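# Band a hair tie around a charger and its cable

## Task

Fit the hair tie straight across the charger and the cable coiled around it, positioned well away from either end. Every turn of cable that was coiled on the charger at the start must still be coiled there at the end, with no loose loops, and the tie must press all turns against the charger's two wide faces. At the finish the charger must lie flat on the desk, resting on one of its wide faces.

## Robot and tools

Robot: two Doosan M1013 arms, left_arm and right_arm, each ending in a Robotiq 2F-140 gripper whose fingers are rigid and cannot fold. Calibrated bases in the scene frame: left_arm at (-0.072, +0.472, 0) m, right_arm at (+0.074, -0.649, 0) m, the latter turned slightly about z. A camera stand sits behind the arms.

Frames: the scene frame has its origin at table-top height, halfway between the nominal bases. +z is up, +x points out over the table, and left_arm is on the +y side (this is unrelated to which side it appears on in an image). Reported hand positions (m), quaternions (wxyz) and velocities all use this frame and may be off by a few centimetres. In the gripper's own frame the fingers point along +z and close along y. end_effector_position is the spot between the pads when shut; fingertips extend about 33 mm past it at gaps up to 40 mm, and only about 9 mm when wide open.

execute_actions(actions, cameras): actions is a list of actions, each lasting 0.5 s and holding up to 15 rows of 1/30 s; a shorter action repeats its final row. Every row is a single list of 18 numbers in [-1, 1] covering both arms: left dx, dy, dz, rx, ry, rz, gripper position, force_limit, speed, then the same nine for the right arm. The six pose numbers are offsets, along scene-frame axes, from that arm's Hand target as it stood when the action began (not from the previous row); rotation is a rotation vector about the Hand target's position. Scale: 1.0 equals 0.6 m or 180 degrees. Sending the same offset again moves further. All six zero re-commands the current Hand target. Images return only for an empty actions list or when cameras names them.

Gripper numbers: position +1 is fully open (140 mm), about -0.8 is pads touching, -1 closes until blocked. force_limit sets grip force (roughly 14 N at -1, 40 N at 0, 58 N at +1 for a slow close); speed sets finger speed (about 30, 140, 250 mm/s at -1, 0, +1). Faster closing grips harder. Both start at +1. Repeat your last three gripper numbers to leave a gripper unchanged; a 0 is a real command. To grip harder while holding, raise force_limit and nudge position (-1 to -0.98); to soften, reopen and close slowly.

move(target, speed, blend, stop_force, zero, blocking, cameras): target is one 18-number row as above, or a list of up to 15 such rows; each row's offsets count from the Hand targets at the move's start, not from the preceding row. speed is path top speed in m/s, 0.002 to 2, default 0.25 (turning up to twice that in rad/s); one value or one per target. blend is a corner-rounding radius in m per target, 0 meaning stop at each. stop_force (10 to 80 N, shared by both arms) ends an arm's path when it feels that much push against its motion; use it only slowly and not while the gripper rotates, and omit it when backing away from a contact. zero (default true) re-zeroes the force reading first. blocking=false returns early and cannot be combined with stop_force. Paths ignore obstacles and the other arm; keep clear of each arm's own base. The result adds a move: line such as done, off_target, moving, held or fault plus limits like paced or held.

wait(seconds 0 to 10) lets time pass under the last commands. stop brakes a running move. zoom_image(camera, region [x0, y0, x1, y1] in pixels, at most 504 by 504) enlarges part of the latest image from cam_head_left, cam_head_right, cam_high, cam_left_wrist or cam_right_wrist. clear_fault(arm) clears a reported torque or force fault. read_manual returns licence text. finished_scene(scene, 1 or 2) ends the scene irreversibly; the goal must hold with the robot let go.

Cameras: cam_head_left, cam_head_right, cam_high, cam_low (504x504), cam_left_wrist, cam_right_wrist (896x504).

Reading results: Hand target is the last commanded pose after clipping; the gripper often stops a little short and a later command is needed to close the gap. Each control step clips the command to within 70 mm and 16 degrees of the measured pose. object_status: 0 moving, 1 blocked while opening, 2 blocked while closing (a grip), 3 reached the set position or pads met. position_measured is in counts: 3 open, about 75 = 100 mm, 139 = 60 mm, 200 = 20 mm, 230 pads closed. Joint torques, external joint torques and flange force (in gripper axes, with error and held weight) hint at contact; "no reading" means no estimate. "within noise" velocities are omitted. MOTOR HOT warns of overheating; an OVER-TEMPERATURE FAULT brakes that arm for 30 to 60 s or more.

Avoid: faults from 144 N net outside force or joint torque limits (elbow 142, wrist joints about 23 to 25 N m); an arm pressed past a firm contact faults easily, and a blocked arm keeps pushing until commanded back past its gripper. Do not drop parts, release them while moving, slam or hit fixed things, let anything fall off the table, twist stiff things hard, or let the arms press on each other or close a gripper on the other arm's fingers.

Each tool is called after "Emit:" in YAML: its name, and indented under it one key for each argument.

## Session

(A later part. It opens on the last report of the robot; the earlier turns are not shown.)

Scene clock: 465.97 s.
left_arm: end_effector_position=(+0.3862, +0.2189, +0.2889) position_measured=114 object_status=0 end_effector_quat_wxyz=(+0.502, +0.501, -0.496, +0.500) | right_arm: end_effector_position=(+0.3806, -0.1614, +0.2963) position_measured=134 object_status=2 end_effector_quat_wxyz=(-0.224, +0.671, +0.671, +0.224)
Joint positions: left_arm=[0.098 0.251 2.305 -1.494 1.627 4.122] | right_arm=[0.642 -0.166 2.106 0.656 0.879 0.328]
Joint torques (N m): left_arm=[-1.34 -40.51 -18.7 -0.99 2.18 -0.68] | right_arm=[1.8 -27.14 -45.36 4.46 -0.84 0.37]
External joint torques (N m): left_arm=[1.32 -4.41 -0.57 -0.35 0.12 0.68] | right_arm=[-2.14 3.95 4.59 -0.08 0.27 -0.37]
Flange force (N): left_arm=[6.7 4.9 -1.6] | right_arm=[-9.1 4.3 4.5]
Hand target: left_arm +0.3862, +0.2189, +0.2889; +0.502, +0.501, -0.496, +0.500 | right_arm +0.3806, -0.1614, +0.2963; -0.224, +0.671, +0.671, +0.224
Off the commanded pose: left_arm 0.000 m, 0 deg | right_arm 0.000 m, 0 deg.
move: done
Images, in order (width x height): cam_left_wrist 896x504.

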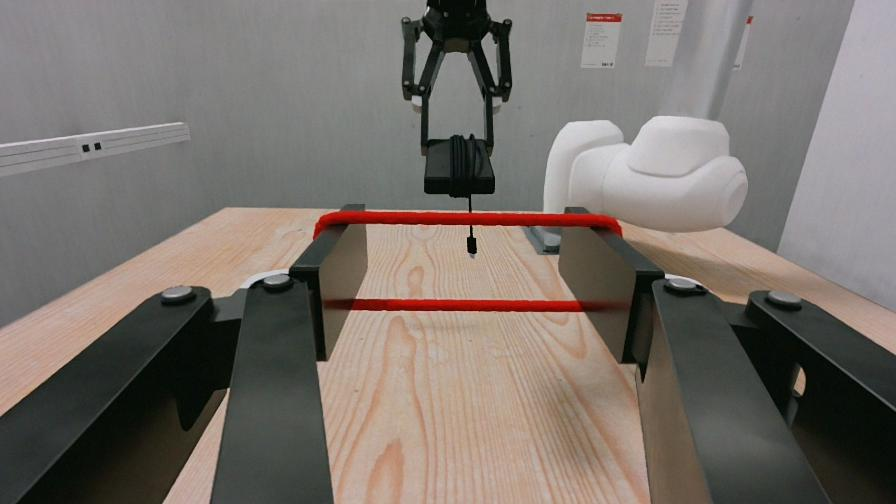

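Emit:
move:
  target: [0,0,0,0,0,0,0.12,0.3,-1, 0,0,0,0.065,0,0,-0.98,0.3,-1]
  cameras: ["cam_left_wrist","cam_low"]

Emit:
zoom_image:
  camera: "cam_left_wrist"
  region: [400, 100, 520, 220]

Emit:
zoom_image:
  camera: "cam_low"
  region: [100, 80, 300, 180]

Scene clock: 482.13 s.
left_arm: end_effector_position=(+0.3862, +0.2189, +0.2889) position_measured=114 object_status=3 end_effector_quat_wxyz=(+0.502, +0.501, -0.496, +0.500) | right_arm: end_effector_position=(+0.3806, -0.1614, +0.2963) position_measured=134 object_status=2 end_effector_quat_wxyz=(-0.291, +0.645, +0.644, +0.291)
Joint positions: left_arm=[0.098 0.251 2.305 -1.494 1.627 4.122] | right_arm=[0.541 -0.188 2.213 0.988 0.856 -0.01]
Joint torques (N m): left_arm=[-1.36 -40.58 -18.81 -1.04 2.2 -0.69] | right_arm=[1.99 -24.59 -44.35 3.72 -0.05 0.37]
External joint torques (N m): left_arm=[1.32 -4.28 -0.53 -0.3 0.09 0.68] | right_arm=[-1.91 3.59 4.16 -0.03 0.07 -0.37]
Flange force (N): left_arm=[6.5 4.8 -1.7] | right_arm=[-9.9 3.8 3.0]
Hand target: left_arm +0.3862, +0.2189, +0.2889; +0.502, +0.501, -0.496, +0.500 | right_arm +0.3806, -0.1614, +0.2963; -0.291, +0.645, +0.644, +0.291
Off the commanded pose: left_arm 0.000 m, 0 deg | right_arm 0.000 m, 0 deg.
move: done
Images, in order (width x height): cam_low 504x504, cam_left_wrist 896x504.

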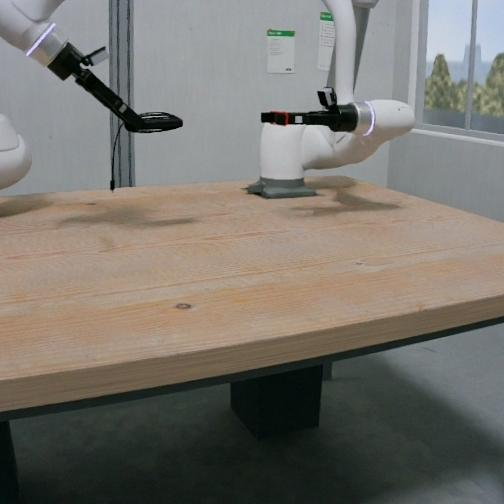

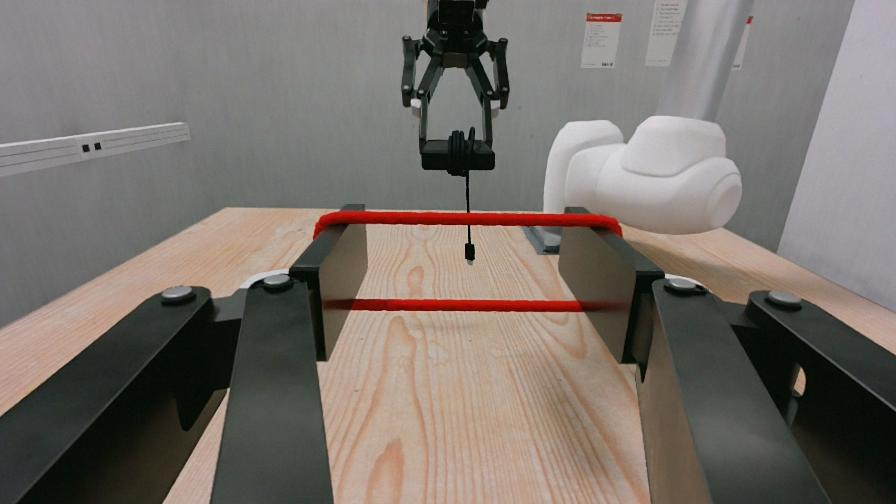

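Scaled by 4.200.

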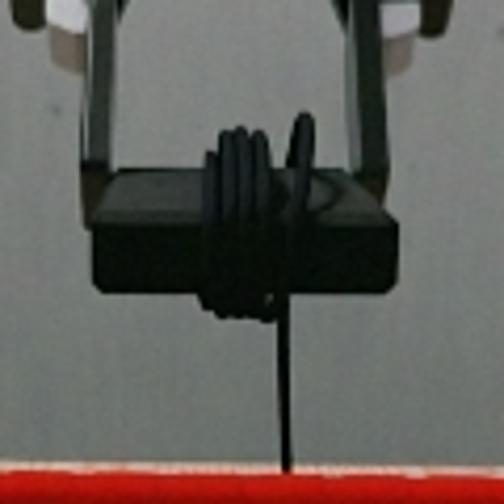

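Scaled by 2.520.

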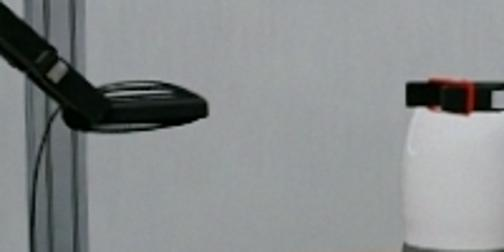

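Emit:
move:
  target: [0,-0.35,-0.005,0,0,0,0.12,0.3,-1, 0,0,0,0,0,0,-0.98,0.3,-1]
  cameras: ["cam_left_wrist","cam_low"]

Emit:
zoom_image:
  camera: "cam_low"
  region: [100, 80, 300, 180]

Scene clock: 504.77 s.
left_arm: end_effector_position=(+0.3862, +0.0090, +0.2859) position_measured=114 object_status=3 end_effector_quat_wxyz=(+0.502, +0.501, -0.496, +0.500) | right_arm: end_effector_position=(+0.3806, -0.1614, +0.2963) position_measured=134 object_status=2 end_effector_quat_wxyz=(-0.291, +0.645, +0.644, +0.291)
Joint positions: left_arm=[-0.351 0.269 2.286 -1.872 1.382 4.149] | right_arm=[0.541 -0.188 2.213 0.988 0.856 -0.01]
Joint torques (N m): left_arm=[-1.26 -44.36 -19.97 -1.86 2.12 -0.7] | right_arm=[1.73 -24.31 -44.61 3.92 -0.04 0.35]
External joint torques (N m): left_arm=[1.4 -3.82 -0.7 -0.26 0.22 0.7] | right_arm=[-1.69 3.58 4.52 -0.24 0.05 -0.35]
Flange force (N): left_arm=[5.4 2.8 -3.3] | right_arm=[-9.9 3.0 3.2]
Hand target: left_arm +0.3862, +0.0089, +0.2859; +0.502, +0.501, -0.496, +0.500 | right_arm +0.3806, -0.1614, +0.2963; -0.291, +0.645, +0.644, +0.291
Off the commanded pose: left_arm 0.000 m, 0 deg | right_arm 0.000 m, 0 deg.
move: done
Images, in order (width x height): cam_low 504x504, cam_left_wrist 896x504.

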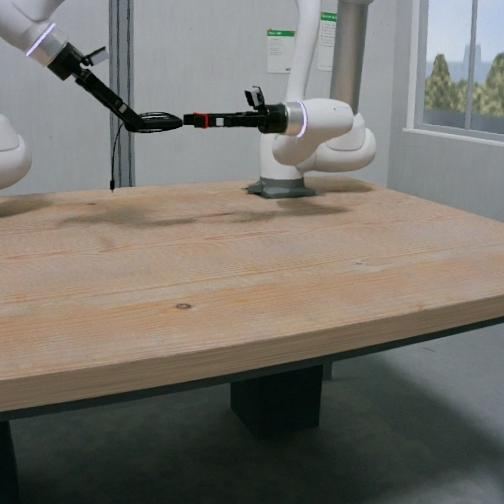

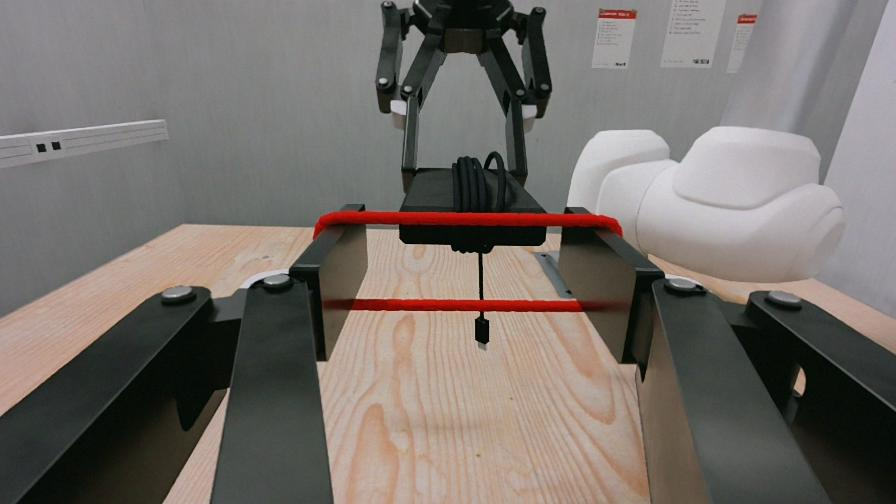

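Scaled by 2.520.

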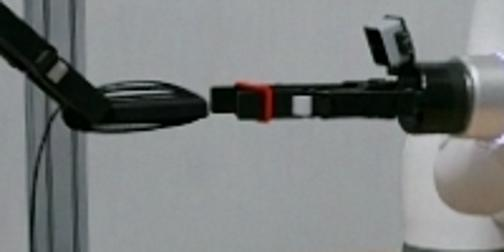

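Emit:
move:
  target: [-0.0015,-0.155,0,0,0,0,0.12,0.3,-1, 0,0,0,0,0,0,-0.98,0.3,-1]
  speed: 0.08
  cameras: ["cam_left_wrist","cam_low","cam_right_wrist"]

Emit:
zoom_image:
  camera: "cam_low"
  region: [100, 80, 300, 180]

Scene clock: 518.90 s.
left_arm: end_effector_position=(+0.3853, -0.0840, +0.2859) position_measured=114 object_status=3 end_effector_quat_wxyz=(+0.502, +0.501, -0.496, +0.500) | right_arm: end_effector_position=(+0.3806, -0.1614, +0.2963) position_measured=134 object_status=2 end_effector_quat_wxyz=(-0.291, +0.645, +0.644, +0.291)
Joint positions: left_arm=[-0.523 0.308 2.226 -2.018 1.284 4.165] | right_arm=[0.541 -0.188 2.213 0.988 0.856 -0.01]
Joint torques (N m): left_arm=[-2.28 -49.33 -22.56 -2.39 2.41 -0.68] | right_arm=[2.3 -23.92 -44.02 3.87 -0.03 0.39]
External joint torques (N m): left_arm=[2.28 -4.04 0.52 -0.02 -0.06 0.68] | right_arm=[-2.19 2.89 3.89 -0.19 0.04 -0.39]
Flange force (N): left_arm=[5.2 3.5 -6.2] | right_arm=[-9.8 3.4 1.4]
Hand target: left_arm +0.3853, -0.0841, +0.2859; +0.502, +0.501, -0.496, +0.500 | right_arm +0.3806, -0.1614, +0.2963; -0.291, +0.645, +0.644, +0.291
Off the commanded pose: left_arm 0.000 m, 0 deg | right_arm 0.000 m, 0 deg.
move: done
Images, in order (width x height): cam_low 504x504, cam_left_wrist 896x504, cam_right_wrist 896x504.

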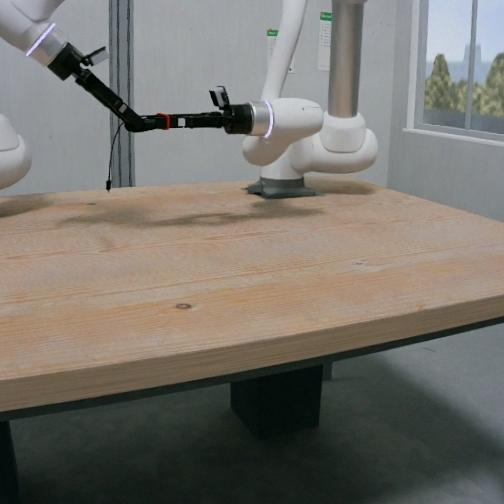

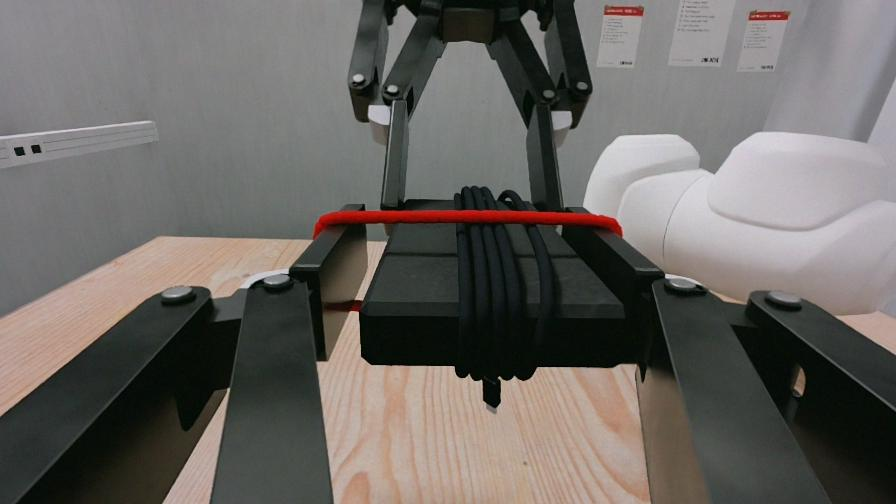

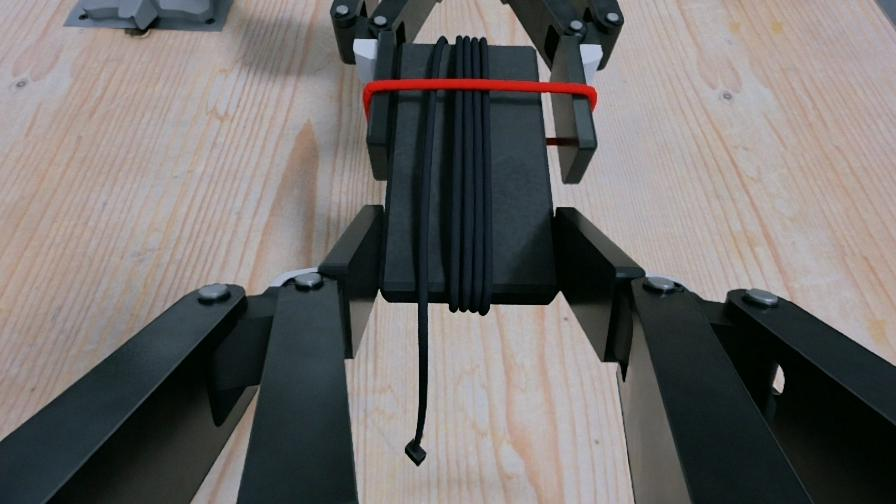

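Scaled by 2.520.

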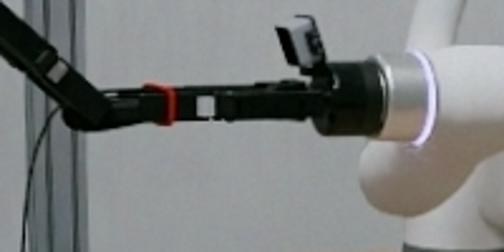

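Emit:
move:
  target: [0,0,0,0,0,0,-1,-0.1,-1, 0,0,0,0,0,0,-0.98,0.3,-1]

Emit:
wait:
  seconds: 1
  cameras: ["cam_right_wrist"]

Scene clock: 530.23 s.
left_arm: end_effector_position=(+0.3853, -0.0841, +0.2859) position_measured=131 object_status=0 end_effector_quat_wxyz=(+0.502, +0.501, -0.496, +0.500) | right_arm: end_effector_position=(+0.3806, -0.1614, +0.2963) position_measured=134 object_status=2 end_effector_quat_wxyz=(-0.291, +0.645, +0.644, +0.291)
Joint positions: left_arm=[-0.524 0.308 2.226 -2.018 1.284 4.165] | right_arm=[0.541 -0.188 2.213 0.988 0.856 -0.01]
Joint torques (N m): left_arm=[1.01 -47.25 -32.07 -7.62 -0.3 -0.68] | right_arm=[13.9 -24.09 -41.62 6.28 5.18 0.39]
External joint torques (N m): left_arm=[-1.14 -5.91 10.2 5.23 2.66 0.68] | right_arm=[-13.9 2.95 1.59 -2.6 -5.16 -0.39]
Flange force (N): left_arm=[4.1 18.7 -19.5] | right_arm=[-19.1 17.4 -10.0]
Hand target: left_arm +0.3853, -0.0841, +0.2859; +0.502, +0.501, -0.496, +0.500 | right_arm +0.3806, -0.1614, +0.2963; -0.291, +0.645, +0.644, +0.291
Off the commanded pose: left_arm 0.000 m, 0 deg | right_arm 0.000 m, 0 deg.
move: done

Scene clock: 531.23 s.
left_arm: end_effector_position=(+0.3853, -0.0841, +0.2859) position_measured=131 object_status=2 end_effector_quat_wxyz=(+0.502, +0.501, -0.496, +0.500) | right_arm: end_effector_position=(+0.3806, -0.1614, +0.2963) position_measured=134 object_status=2 end_effector_quat_wxyz=(-0.291, +0.645, +0.644, +0.291)
Joint positions: left_arm=[-0.524 0.308 2.226 -2.018 1.284 4.165] | right_arm=[0.541 -0.188 2.213 0.988 0.856 -0.01]
Joint torques (N m): left_arm=[0.74 -47.18 -32.2 -7.58 -0.34 -0.7] | right_arm=[13.86 -24.11 -41.62 6.3 5.1 0.4]
External joint torques (N m): left_arm=[-0.59 -6.21 10.19 5.17 2.69 0.7] | right_arm=[-13.83 3.12 1.36 -2.61 -5.09 -0.4]
Flange force (N): left_arm=[4.5 18.5 -20.6] | right_arm=[-18.7 17.9 -9.9]
Hand target: left_arm +0.3853, -0.0841, +0.2859; +0.502, +0.501, -0.496, +0.500 | right_arm +0.3806, -0.1614, +0.2963; -0.291, +0.645, +0.644, +0.291
Tool commands: left_gripper/position=-1.0 left_gripper/force_limit=-0.1 left_gripper/speed=-1.0 right_gripper/position=-0.98 right_gripper/force_limit=+0.3 right_gripper/speed=-1.0
Off the commanded pose: left_arm 0.000 m, 0 deg | right_arm 0.000 m, 0 deg.
wait: 1.00 s; at rest by 0.17 s
Images, in order (width x height): cam_right_wrist 896x504.

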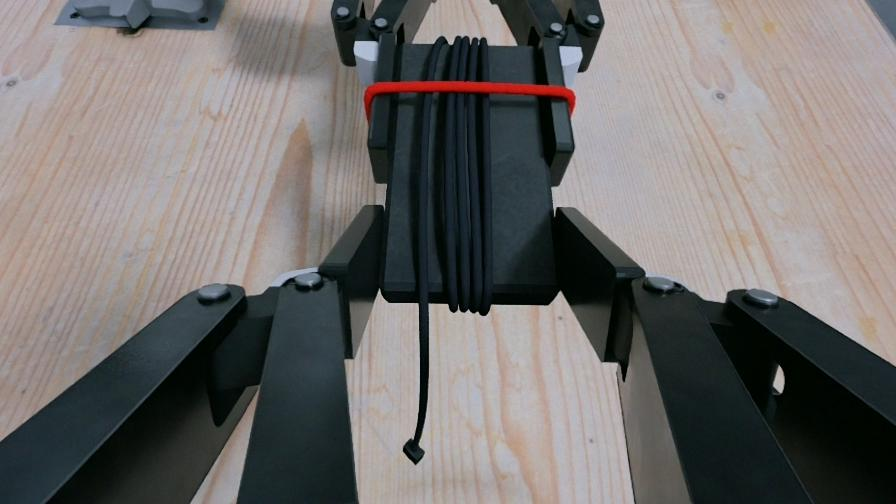

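Emit:
move:
  target:
    - [0,0,0,0,0,0,-1,-0.1,-1, 0,0,0,0,0,0,0.1,0,-0.8]
    - [0,0,0,0,0,0,-1,-0.1,-1, 0,-0.108,0.09,0,0,0,0.1,0,-0.8]
    - [0,0,0,0,0,0,-1,-0.1,-1, 0.008,-0.29,-0.017,0.18,0.476,-0.18,0.1,0,-0.8]
  speed: 0.3
  cameras: ["cam_right_wrist","cam_left_wrist","cam_low"]

Emit:
zoom_image:
  camera: "cam_low"
  region: [60, 80, 260, 200]

Scene clock: 543.07 s.
left_arm: end_effector_position=(+0.3853, -0.0841, +0.2859) position_measured=131 object_status=2 end_effector_quat_wxyz=(+0.502, +0.501, -0.496, +0.500) | right_arm: end_effector_position=(+0.3854, -0.3353, +0.2862) position_measured=117 object_status=3 end_effector_quat_wxyz=(+0.707, -0.707, +0.000, +0.000)
Joint positions: left_arm=[-0.524 0.308 2.226 -2.018 1.284 4.165] | right_arm=[-0.202 0.052 2.57 1.422 1.655 0.513]
Joint torques (N m): left_arm=[-1.55 -50.83 -23.13 -2.68 3.11 -0.69] | right_arm=[1.29 -31.72 -25.45 1.29 2.44 0.41]
External joint torques (N m): left_arm=[1.67 -2.6 0.88 0.24 -0.75 0.69] | right_arm=[-1.27 2.59 1.53 0.36 -0.06 -0.46]
Flange force (N): left_arm=[3.4 3.0 -4.4] | right_arm=[0.7 9.2 -3.1]
Hand target: left_arm +0.3853, -0.0841, +0.2859; +0.502, +0.501, -0.496, +0.500 | right_arm +0.3854, -0.3354, +0.2861; +0.707, -0.707, +0.000, +0.000
Off the commanded pose: left_arm 0.000 m, 0 deg | right_arm 0.000 m, 0 deg.
move: done
Images, in order (width x height): cam_low 504x504, cam_left_wrist 896x504, cam_right_wrist 896x504.

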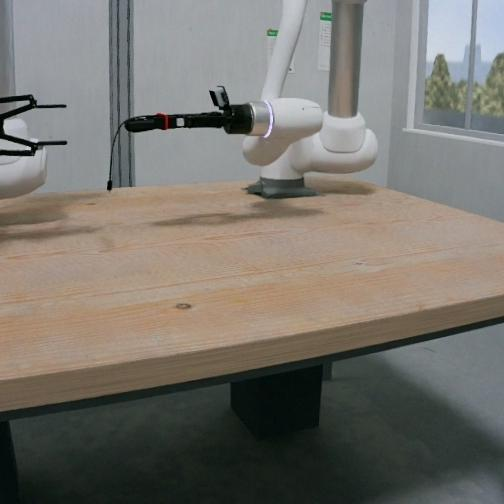

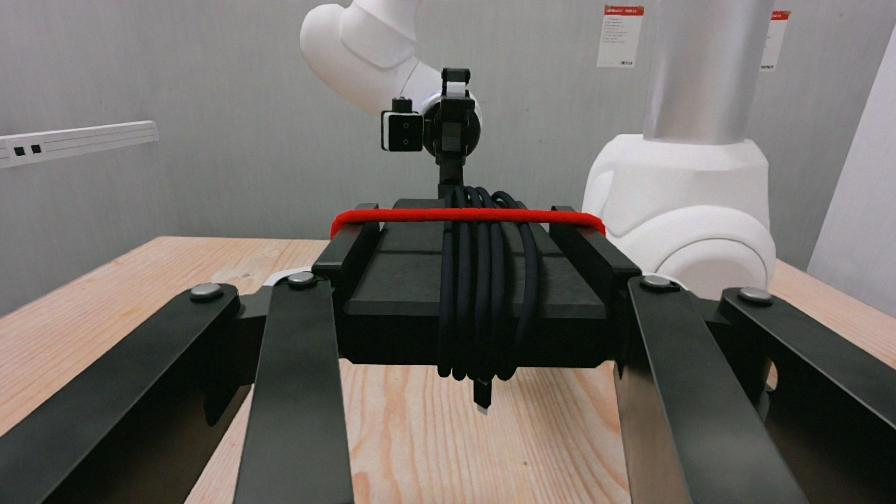

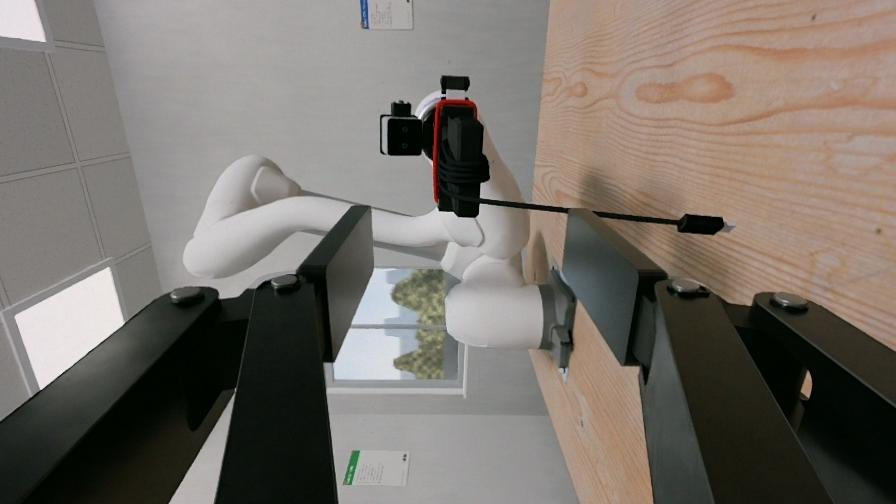

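Scaled by 2.520.

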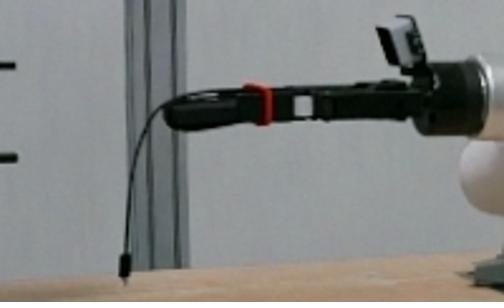

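Emit:
move:
  target:
    - [0,0,0,0,0,0,-1,-0.1,-1, 0.012,0.2,-0.003,0,0,0,0.1,0,-0.8]
    - [0,0,0,0,0,0,-1,-0.1,-1, 0.012,0.3,-0.003,0,0,0,0.1,0,-0.8]
  speed: 0.15
  cameras: ["cam_right_wrist"]

Scene clock: 559.87 s.
left_arm: end_effector_position=(+0.3853, -0.0841, +0.2859) position_measured=131 object_status=2 end_effector_quat_wxyz=(+0.502, +0.501, -0.496, +0.500) | right_arm: end_effector_position=(+0.3926, -0.1554, +0.2843) position_measured=117 object_status=3 end_effector_quat_wxyz=(+0.707, -0.707, +0.000, +0.000)
Joint positions: left_arm=[-0.524 0.308 2.226 -2.018 1.284 4.165] | right_arm=[0.341 0.12 2.495 1.897 1.386 0.496]
Joint torques (N m): left_arm=[-1.53 -50.88 -23.12 -2.67 3.12 -0.69] | right_arm=[1.61 -40.34 -27.34 0.26 2.2 0.31]
External joint torques (N m): left_arm=[1.42 -2.38 1.14 0.26 -0.76 0.69] | right_arm=[-1.54 2.45 2.01 0.32 0.21 -0.35]
Flange force (N): left_arm=[2.9 3.5 -4.1] | right_arm=[1.1 8.3 -3.5]
Hand target: left_arm +0.3853, -0.0841, +0.2859; +0.502, +0.501, -0.496, +0.500 | right_arm +0.3926, -0.1554, +0.2843; +0.707, -0.707, +0.000, +0.000
Off the commanded pose: left_arm 0.000 m, 0 deg | right_arm 0.000 m, 0 deg.
move: done
Images, in order (width x height): cam_right_wrist 896x504.

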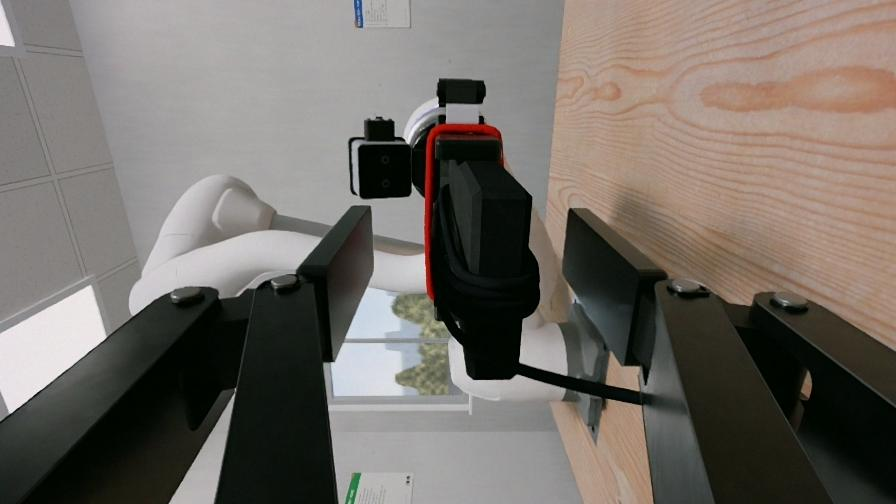

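Emit:
move:
  target:
    - [0,0,0,0,0,0,-1,-0.1,-1, 0,0.003,-0.009,0.022,0,0,0.1,0,-0.8]
    - [0,0,0,0,0,0,-1,-0.1,-1, 0,0.003,-0.009,0.022,0,0,-0.98,1,-1]
  speed: 0.1

Emit:
wait:
  seconds: 1.5
  cameras: ["cam_right_wrist","cam_left_wrist"]

Scene clock: 576.87 s.
left_arm: end_effector_position=(+0.3853, -0.0841, +0.2859) position_measured=131 object_status=2 end_effector_quat_wxyz=(+0.502, +0.501, -0.496, +0.500) | right_arm: end_effector_position=(+0.3926, -0.1536, +0.2789) position_measured=197 object_status=0 end_effector_quat_wxyz=(+0.731, -0.683, +0.000, +0.000)
Joint positions: left_arm=[-0.524 0.308 2.226 -2.018 1.284 4.165] | right_arm=[0.348 0.19 2.51 1.944 1.474 0.411]
Joint torques (N m): left_arm=[-7.36 -40.08 -18.84 -0.47 -0.81 -0.68] | right_arm=[5.88 -51.85 -32.78 2.48 8.13 0.34]
External joint torques (N m): left_arm=[7.31 -13.1 -2.99 -1.92 3.16 0.68] | right_arm=[-5.81 9.85 10.4 -2.07 -5.61 -0.39]
Flange force (N): left_arm=[18.0 3.4 -17.0] | right_arm=[0.7 22.8 -18.3]
Hand target: left_arm +0.3853, -0.0841, +0.2859; +0.502, +0.501, -0.496, +0.500 | right_arm +0.3926, -0.1536, +0.2789; +0.731, -0.682, +0.000, +0.000
Off the commanded pose: left_arm 0.000 m, 0 deg | right_arm 0.000 m, 0 deg.
move: done

Scene clock: 578.37 s.
left_arm: end_effector_position=(+0.3853, -0.0841, +0.2859) position_measured=131 object_status=2 end_effector_quat_wxyz=(+0.502, +0.501, -0.496, +0.500) | right_arm: end_effector_position=(+0.3926, -0.1536, +0.2789) position_measured=197 object_status=2 end_effector_quat_wxyz=(+0.731, -0.682, +0.000, +0.000)
Joint positions: left_arm=[-0.524 0.308 2.226 -2.018 1.284 4.165] | right_arm=[0.348 0.19 2.51 1.944 1.474 0.411]
Joint torques (N m): left_arm=[-7.16 -40.16 -18.83 -0.48 -0.82 -0.71] | right_arm=[5.69 -51.75 -32.58 2.46 8.13 0.35]
External joint torques (N m): left_arm=[7.11 -13.15 -3.21 -1.93 3.18 0.71] | right_arm=[-5.66 9.8 10.04 -2.06 -5.61 -0.4]
Flange force (N): left_arm=[18.1 3.3 -16.5] | right_arm=[1.0 22.6 -17.6]
Hand target: left_arm +0.3853, -0.0841, +0.2859; +0.502, +0.501, -0.496, +0.500 | right_arm +0.3926, -0.1536, +0.2789; +0.731, -0.682, +0.000, +0.000
Tool commands: left_gripper/position=-1.0 left_gripper/force_limit=-0.1 left_gripper/speed=-1.0 right_gripper/position=-0.98 right_gripper/force_limit=+1.0 right_gripper/speed=-1.0
Off the commanded pose: left_arm 0.000 m, 0 deg | right_arm 0.000 m, 0 deg.
wait: 1.50 s; at rest by 0.17 s
Images, in order (width x height): cam_left_wrist 896x504, cam_right_wrist 896x504.

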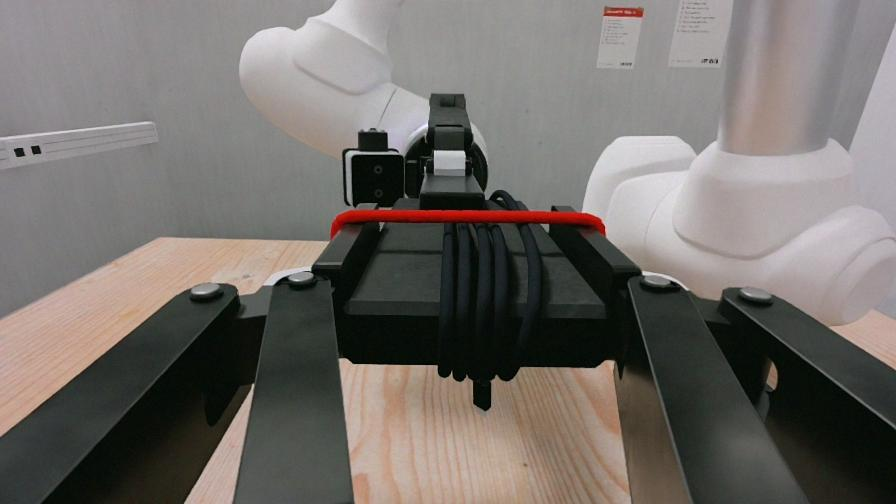

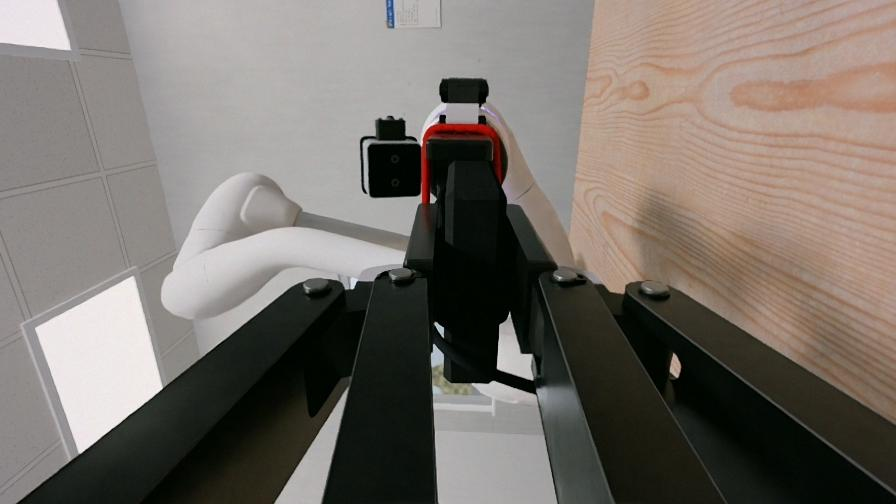

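Emit:
move:
  target:
    - [0,0,0,0,0,0,0.08,0.3,-1, 0,0,0,0,0,0,-0.98,1,-1]
    - [0,-0.04,0,0,0,0,0.08,0.3,-1, 0,0,0,0,0,0,-0.98,1,-1]
  speed: 0.06
  cameras: ["cam_right_wrist","cam_left_wrist","cam_low"]

Emit:
zoom_image:
  camera: "cam_low"
  region: [60, 80, 260, 200]

Scene clock: 585.00 s.
left_arm: end_effector_position=(+0.3853, -0.1080, +0.2859) position_measured=119 object_status=3 end_effector_quat_wxyz=(+0.502, +0.501, -0.496, +0.500) | right_arm: end_effector_position=(+0.3926, -0.1536, +0.2789) position_measured=197 object_status=2 end_effector_quat_wxyz=(+0.731, -0.683, +0.000, +0.000)
Joint positions: left_arm=[-0.563 0.32 2.206 -2.052 1.26 4.169] | right_arm=[0.348 0.19 2.51 1.944 1.474 0.411]
Joint torques (N m): left_arm=[-32.47 -45.12 -38.93 -2.29 2.04 -0.66] | right_arm=[22.29 -43.75 -38 0.42 2.72 0.36]
External joint torques (N m): left_arm=[32.31 -9.91 16.06 -0.26 0.33 0.66] | right_arm=[-22.23 1.75 15.41 -0.01 -0.19 -0.41]
Flange force (N): left_arm=[7.2 3.7 -72.3] | right_arm=[0.7 8.3 -69.9]
Hand target: left_arm +0.3853, -0.1081, +0.2859; +0.502, +0.501, -0.496, +0.500 | right_arm +0.3926, -0.1536, +0.2789; +0.731, -0.682, +0.000, +0.000
Off the commanded pose: left_arm 0.000 m, 0 deg | right_arm 0.000 m, 0 deg.
move: done
Images, in order (width x height): cam_low 504x504, cam_left_wrist 896x504, cam_right_wrist 896x504.

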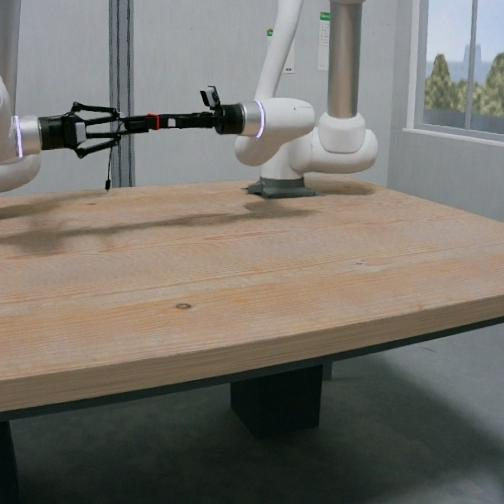

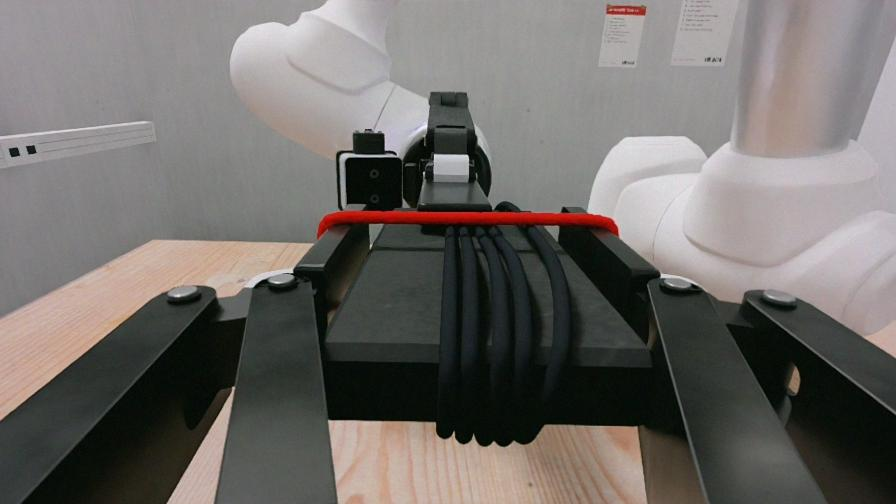

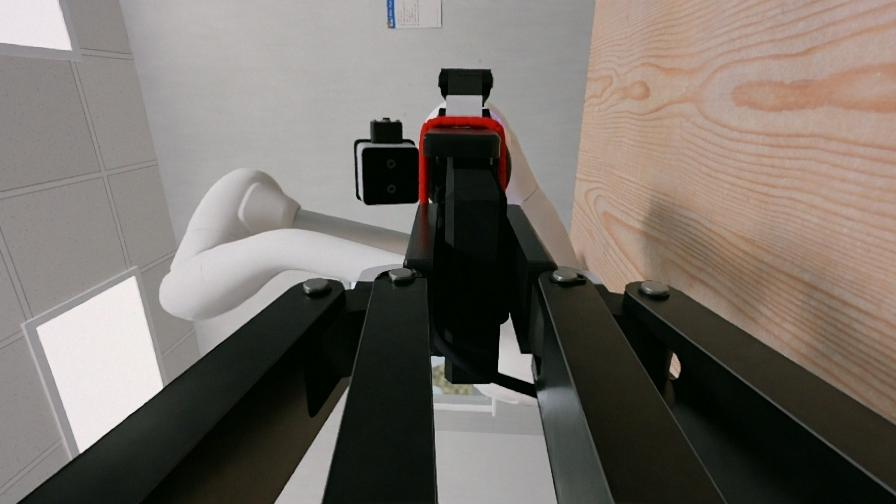

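Scaled by 2.520.

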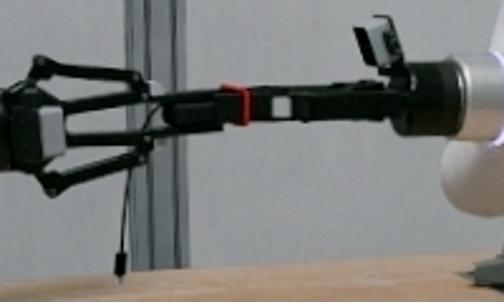

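Emit:
move:
  target:
    - [0,0.008,0,0,0,0,0.08,0.3,-1, 0,0,0,0,0,0,-0.98,1,-1]
    - [0,0.008,0,0,0,0,-1,-0.2,-1, 0,0,0,0,0,0,-0.98,1,-1]
  speed: 0.06

Emit:
wait:
  seconds: 1.5
  cameras: ["cam_right_wrist","cam_left_wrist"]

Emit:
zoom_image:
  camera: "cam_left_wrist"
  region: [300, 160, 640, 460]

Scene clock: 597.83 s.
left_arm: end_effector_position=(+0.3853, -0.1033, +0.2859) position_measured=123 object_status=2 end_effector_quat_wxyz=(+0.502, +0.501, -0.496, +0.500) | right_arm: end_effector_position=(+0.3926, -0.1536, +0.2789) position_measured=197 object_status=2 end_effector_quat_wxyz=(+0.731, -0.682, +0.000, +0.000)
Joint positions: left_arm=[-0.556 0.318 2.21 -2.046 1.265 4.168] | right_arm=[0.348 0.19 2.51 1.944 1.474 0.411]
Joint torques (N m): left_arm=[-2.25 -50.94 -22.97 -2.39 2.66 -0.69] | right_arm=[1.62 -45.09 -25.29 0.32 2.88 0.31]
External joint torques (N m): left_arm=[2.21 -3.66 0.61 -0.07 -0.3 0.69] | right_arm=[-1.66 3.22 2.73 0.1 -0.36 -0.36]
Flange force (N): left_arm=[4.6 3.2 -5.7] | right_arm=[0.4 9.7 -4.7]
Hand target: left_arm +0.3853, -0.1033, +0.2859; +0.502, +0.501, -0.496, +0.500 | right_arm +0.3926, -0.1536, +0.2789; +0.731, -0.682, +0.000, +0.000
Off the commanded pose: left_arm 0.000 m, 0 deg | right_arm 0.000 m, 0 deg.
move: done

Scene clock: 599.33 s.
left_arm: end_effector_position=(+0.3853, -0.1033, +0.2859) position_measured=123 object_status=2 end_effector_quat_wxyz=(+0.502, +0.501, -0.496, +0.500) | right_arm: end_effector_position=(+0.3926, -0.1536, +0.2789) position_measured=197 object_status=2 end_effector_quat_wxyz=(+0.731, -0.682, +0.000, +0.000)
Joint positions: left_arm=[-0.556 0.318 2.21 -2.046 1.265 4.168] | right_arm=[0.348 0.19 2.51 1.944 1.474 0.411]
Joint torques (N m): left_arm=[-1.84 -51.19 -22.73 -2.43 2.64 -0.66] | right_arm=[2.04 -45.1 -25.09 0.31 2.87 0.35]
External joint torques (N m): left_arm=[1.77 -3.48 0.27 -0.05 -0.28 0.66] | right_arm=[-2.12 3.41 2.61 0.12 -0.35 -0.4]
Flange force (N): left_arm=[4.5 2.9 -4.6] | right_arm=[1.3 10.1 -5.7]
Hand target: left_arm +0.3853, -0.1033, +0.2859; +0.502, +0.501, -0.496, +0.500 | right_arm +0.3926, -0.1536, +0.2789; +0.731, -0.682, +0.000, +0.000
Tool commands: left_gripper/position=-1.0 left_gripper/force_limit=-0.2 left_gripper/speed=-1.0 right_gripper/position=-0.98 right_gripper/force_limit=+1.0 right_gripper/speed=-1.0
Off the commanded pose: left_arm 0.000 m, 0 deg | right_arm 0.000 m, 0 deg.
wait: 1.50 s; at rest by 0.17 s
Images, in order (width x height): cam_left_wrist 896x504, cam_right_wrist 896x504.

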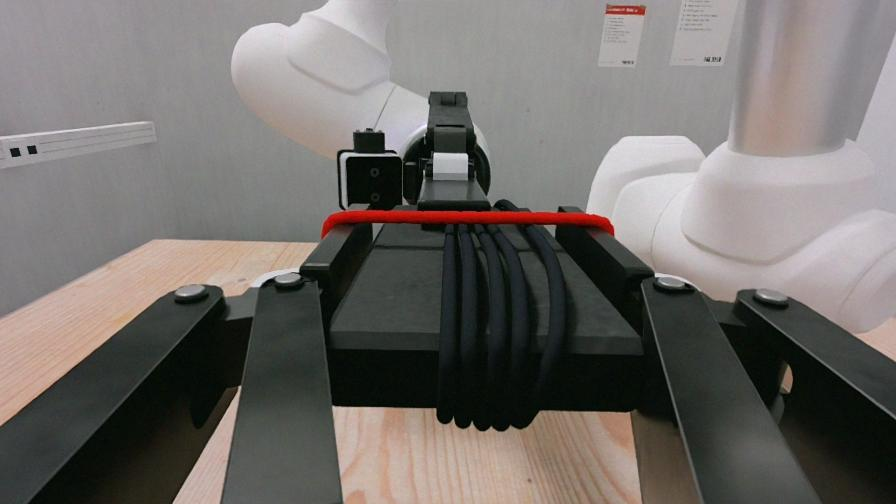

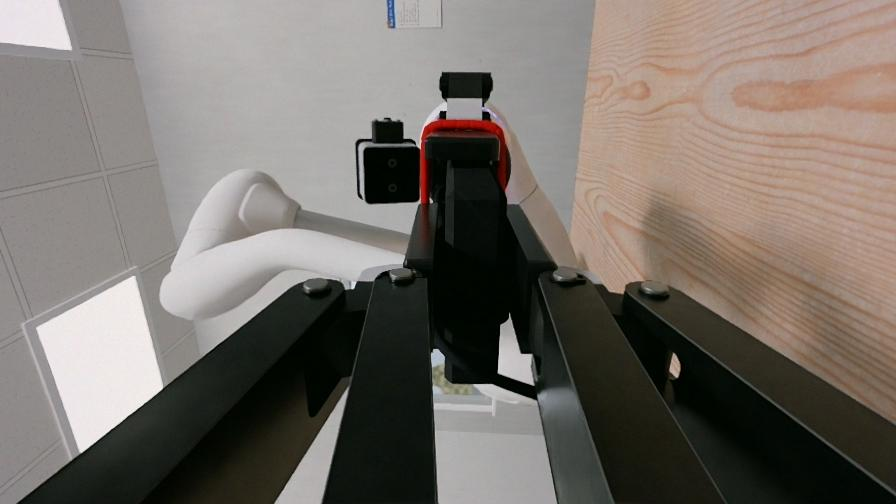

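Scaled by 1.482.

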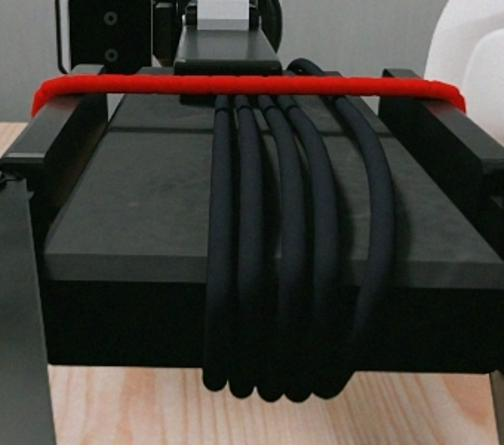

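Emit:
move:
  target:
    - [0,0,0,0,0,0,0.08,0.3,-1, 0,0,0,0,0,0,-0.98,1,-1]
    - [0.0058,0,0,0,0,0,0.08,0.3,-1, 0,0,0,0,0,0,-0.98,1,-1]
    - [0.0058,0,0,0,0,0,-1,-0.2,-1, 0,0,0,0,0,0,-0.98,1,-1]
  speed: 0.06

Emit:
wait:
  seconds: 1.5
  cameras: ["cam_left_wrist"]

Scene clock: 614.37 s.
left_arm: end_effector_position=(+0.3888, -0.1033, +0.2859) position_measured=123 object_status=2 end_effector_quat_wxyz=(+0.502, +0.501, -0.496, +0.500) | right_arm: end_effector_position=(+0.3926, -0.1536, +0.2789) position_measured=197 object_status=2 end_effector_quat_wxyz=(+0.731, -0.682, +0.000, +0.000)
Joint positions: left_arm=[-0.552 0.321 2.204 -2.042 1.265 4.165] | right_arm=[0.348 0.19 2.51 1.945 1.474 0.411]
Joint torques (N m): left_arm=[-4.07 -47.28 -25.46 -3.2 0.82 -0.58] | right_arm=[7.92 -47.39 -26.46 -0.83 5.18 0.36]
External joint torques (N m): left_arm=[4.26 -7.94 2.94 0.72 1.54 0.58] | right_arm=[-7.95 5.8 4.05 1.24 -2.67 -0.41]
Flange force (N): left_arm=[9.4 8.0 -16.3] | right_arm=[5.9 13.9 -15.8]
Hand target: left_arm +0.3888, -0.1033, +0.2859; +0.502, +0.501, -0.496, +0.500 | right_arm +0.3926, -0.1536, +0.2789; +0.731, -0.682, +0.000, +0.000
Off the commanded pose: left_arm 0.000 m, 0 deg | right_arm 0.000 m, 0 deg.
move: done

Scene clock: 615.87 s.
left_arm: end_effector_position=(+0.3888, -0.1033, +0.2859) position_measured=123 object_status=2 end_effector_quat_wxyz=(+0.502, +0.501, -0.496, +0.500) | right_arm: end_effector_position=(+0.3926, -0.1536, +0.2789) position_measured=197 object_status=2 end_effector_quat_wxyz=(+0.731, -0.682, +0.000, +0.000)
Joint positions: left_arm=[-0.552 0.321 2.204 -2.042 1.265 4.165] | right_arm=[0.348 0.19 2.51 1.944 1.474 0.411]
Joint torques (N m): left_arm=[-4.18 -47.15 -25.43 -3.22 0.78 -0.65] | right_arm=[8.33 -47.28 -26.52 -0.81 5.18 0.42]
External joint torques (N m): left_arm=[4.18 -7.78 3.07 0.75 1.57 0.65] | right_arm=[-8.21 5.06 3.88 1.21 -2.65 -0.47]
Flange force (N): left_arm=[9.0 8.2 -16.2] | right_arm=[5.7 12.1 -16.7]
Hand target: left_arm +0.3888, -0.1033, +0.2859; +0.502, +0.501, -0.496, +0.500 | right_arm +0.3926, -0.1536, +0.2789; +0.731, -0.682, +0.000, +0.000
Tool commands: left_gripper/position=-1.0 left_gripper/force_limit=-0.2 left_gripper/speed=-1.0 right_gripper/position=-0.98 right_gripper/force_limit=+1.0 right_gripper/speed=-1.0
Off the commanded pose: left_arm 0.000 m, 0 deg | right_arm 0.000 m, 0 deg.
wait: 1.50 s; at rest by 0.17 s
Images, in order (width x height): cam_left_wrist 896x504.

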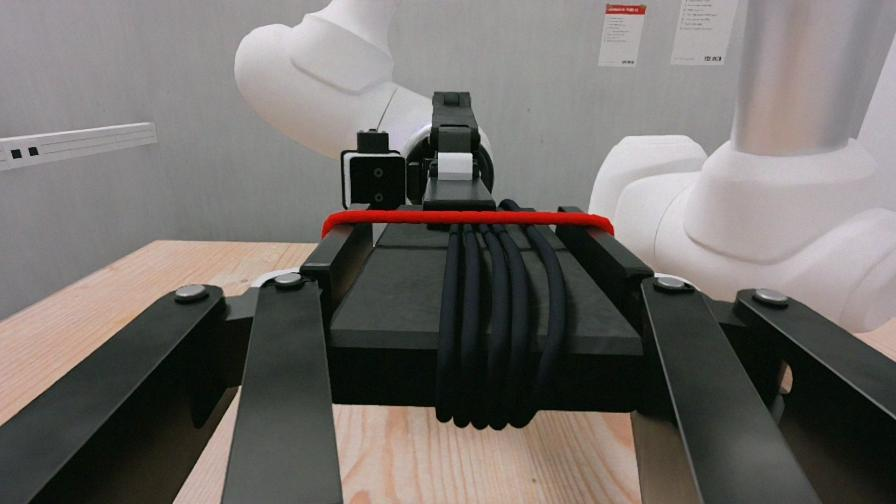

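Emit:
move:
  target:
    - [0,0,0,0,0,0,-1,-0.2,-1, 0,0,0,0,0,0,-0.2,0.2,-0.5]
  cameras: ["cam_right_wrist","cam_left_wrist","cam_low"]

Emit:
zoom_image:
  camera: "cam_right_wrist"
  region: [340, 60, 600, 420]

Emit:
zoom_image:
  camera: "cam_low"
  region: [60, 80, 260, 200]

Scene clock: 634.57 s.
left_arm: end_effector_position=(+0.3888, -0.1033, +0.2859) position_measured=126 object_status=0 end_effector_quat_wxyz=(+0.502, +0.501, -0.496, +0.500) | right_arm: end_effector_position=(+0.3926, -0.1536, +0.2790) position_measured=154 object_status=0 end_effector_quat_wxyz=(+0.731, -0.682, +0.000, +0.000)
Joint positions: left_arm=[-0.552 0.322 2.204 -2.042 1.265 4.165] | right_arm=[0.348 0.19 2.51 1.944 1.474 0.411]
Joint torques (N m): left_arm=[-1.72 -52.56 -23.61 -2.68 3.08 -0.66] | right_arm=[2.07 -44.22 -24.35 0.05 2.46 0.31]
External joint torques (N m): left_arm=[1.82 -2.46 1.16 0.21 -0.73 0.66] | right_arm=[-2.02 2.41 1.72 0.35 0.05 -0.36]
Flange force (N): left_arm=[3.0 3.1 -4.8] | right_arm=[1.4 7.6 -5.1]
Hand target: left_arm +0.3888, -0.1033, +0.2859; +0.502, +0.501, -0.496, +0.500 | right_arm +0.3926, -0.1536, +0.2789; +0.731, -0.682, +0.000, +0.000
Off the commanded pose: left_arm 0.000 m, 0 deg | right_arm 0.000 m, 0 deg.
move: done
Images, in order (width x height): cam_low 504x504, cam_left_wrist 896x504, cam_right_wrist 896x504.

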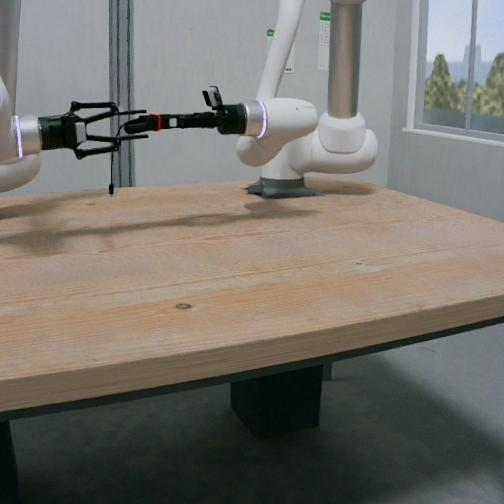

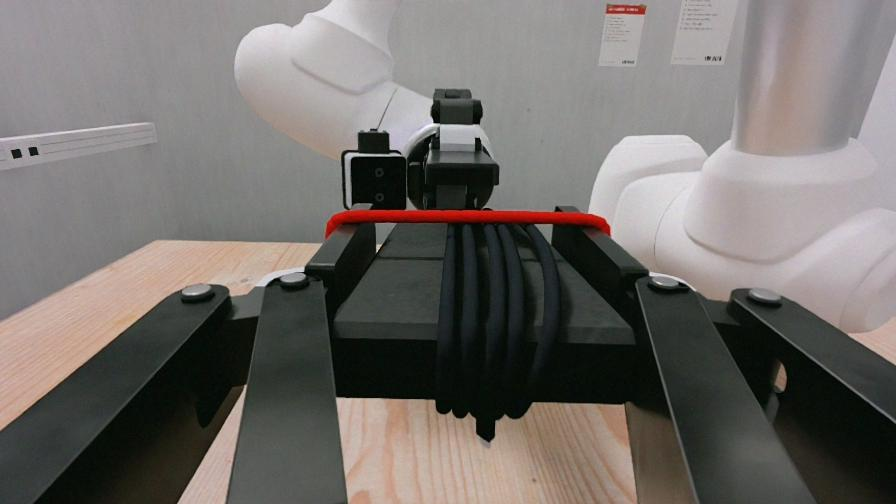

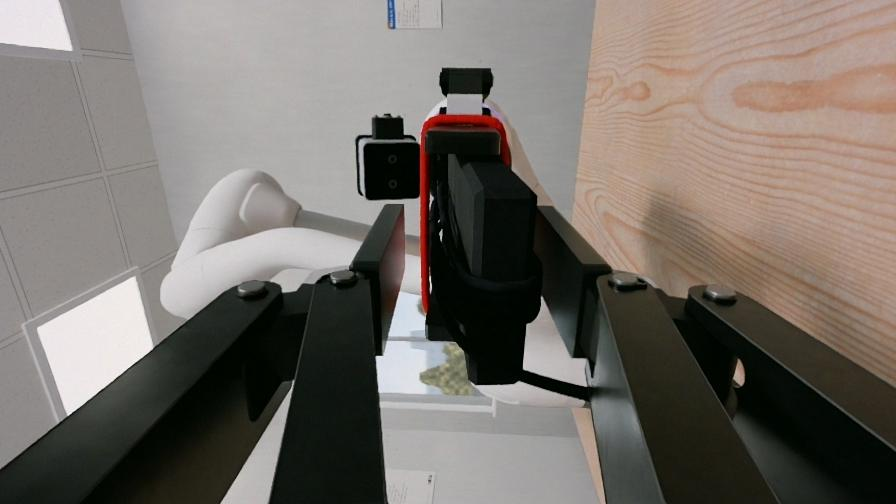

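Scaled by 1.400.

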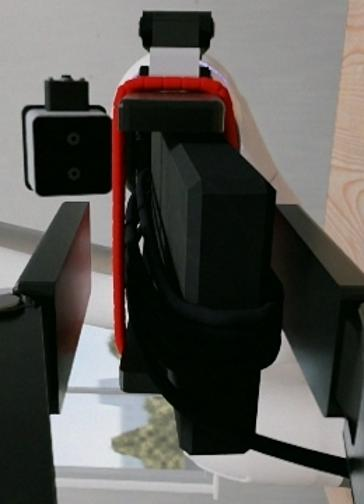

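Scaled by 2.520.

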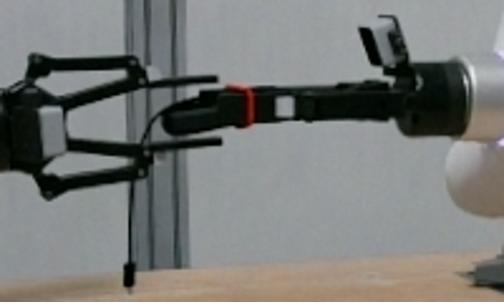

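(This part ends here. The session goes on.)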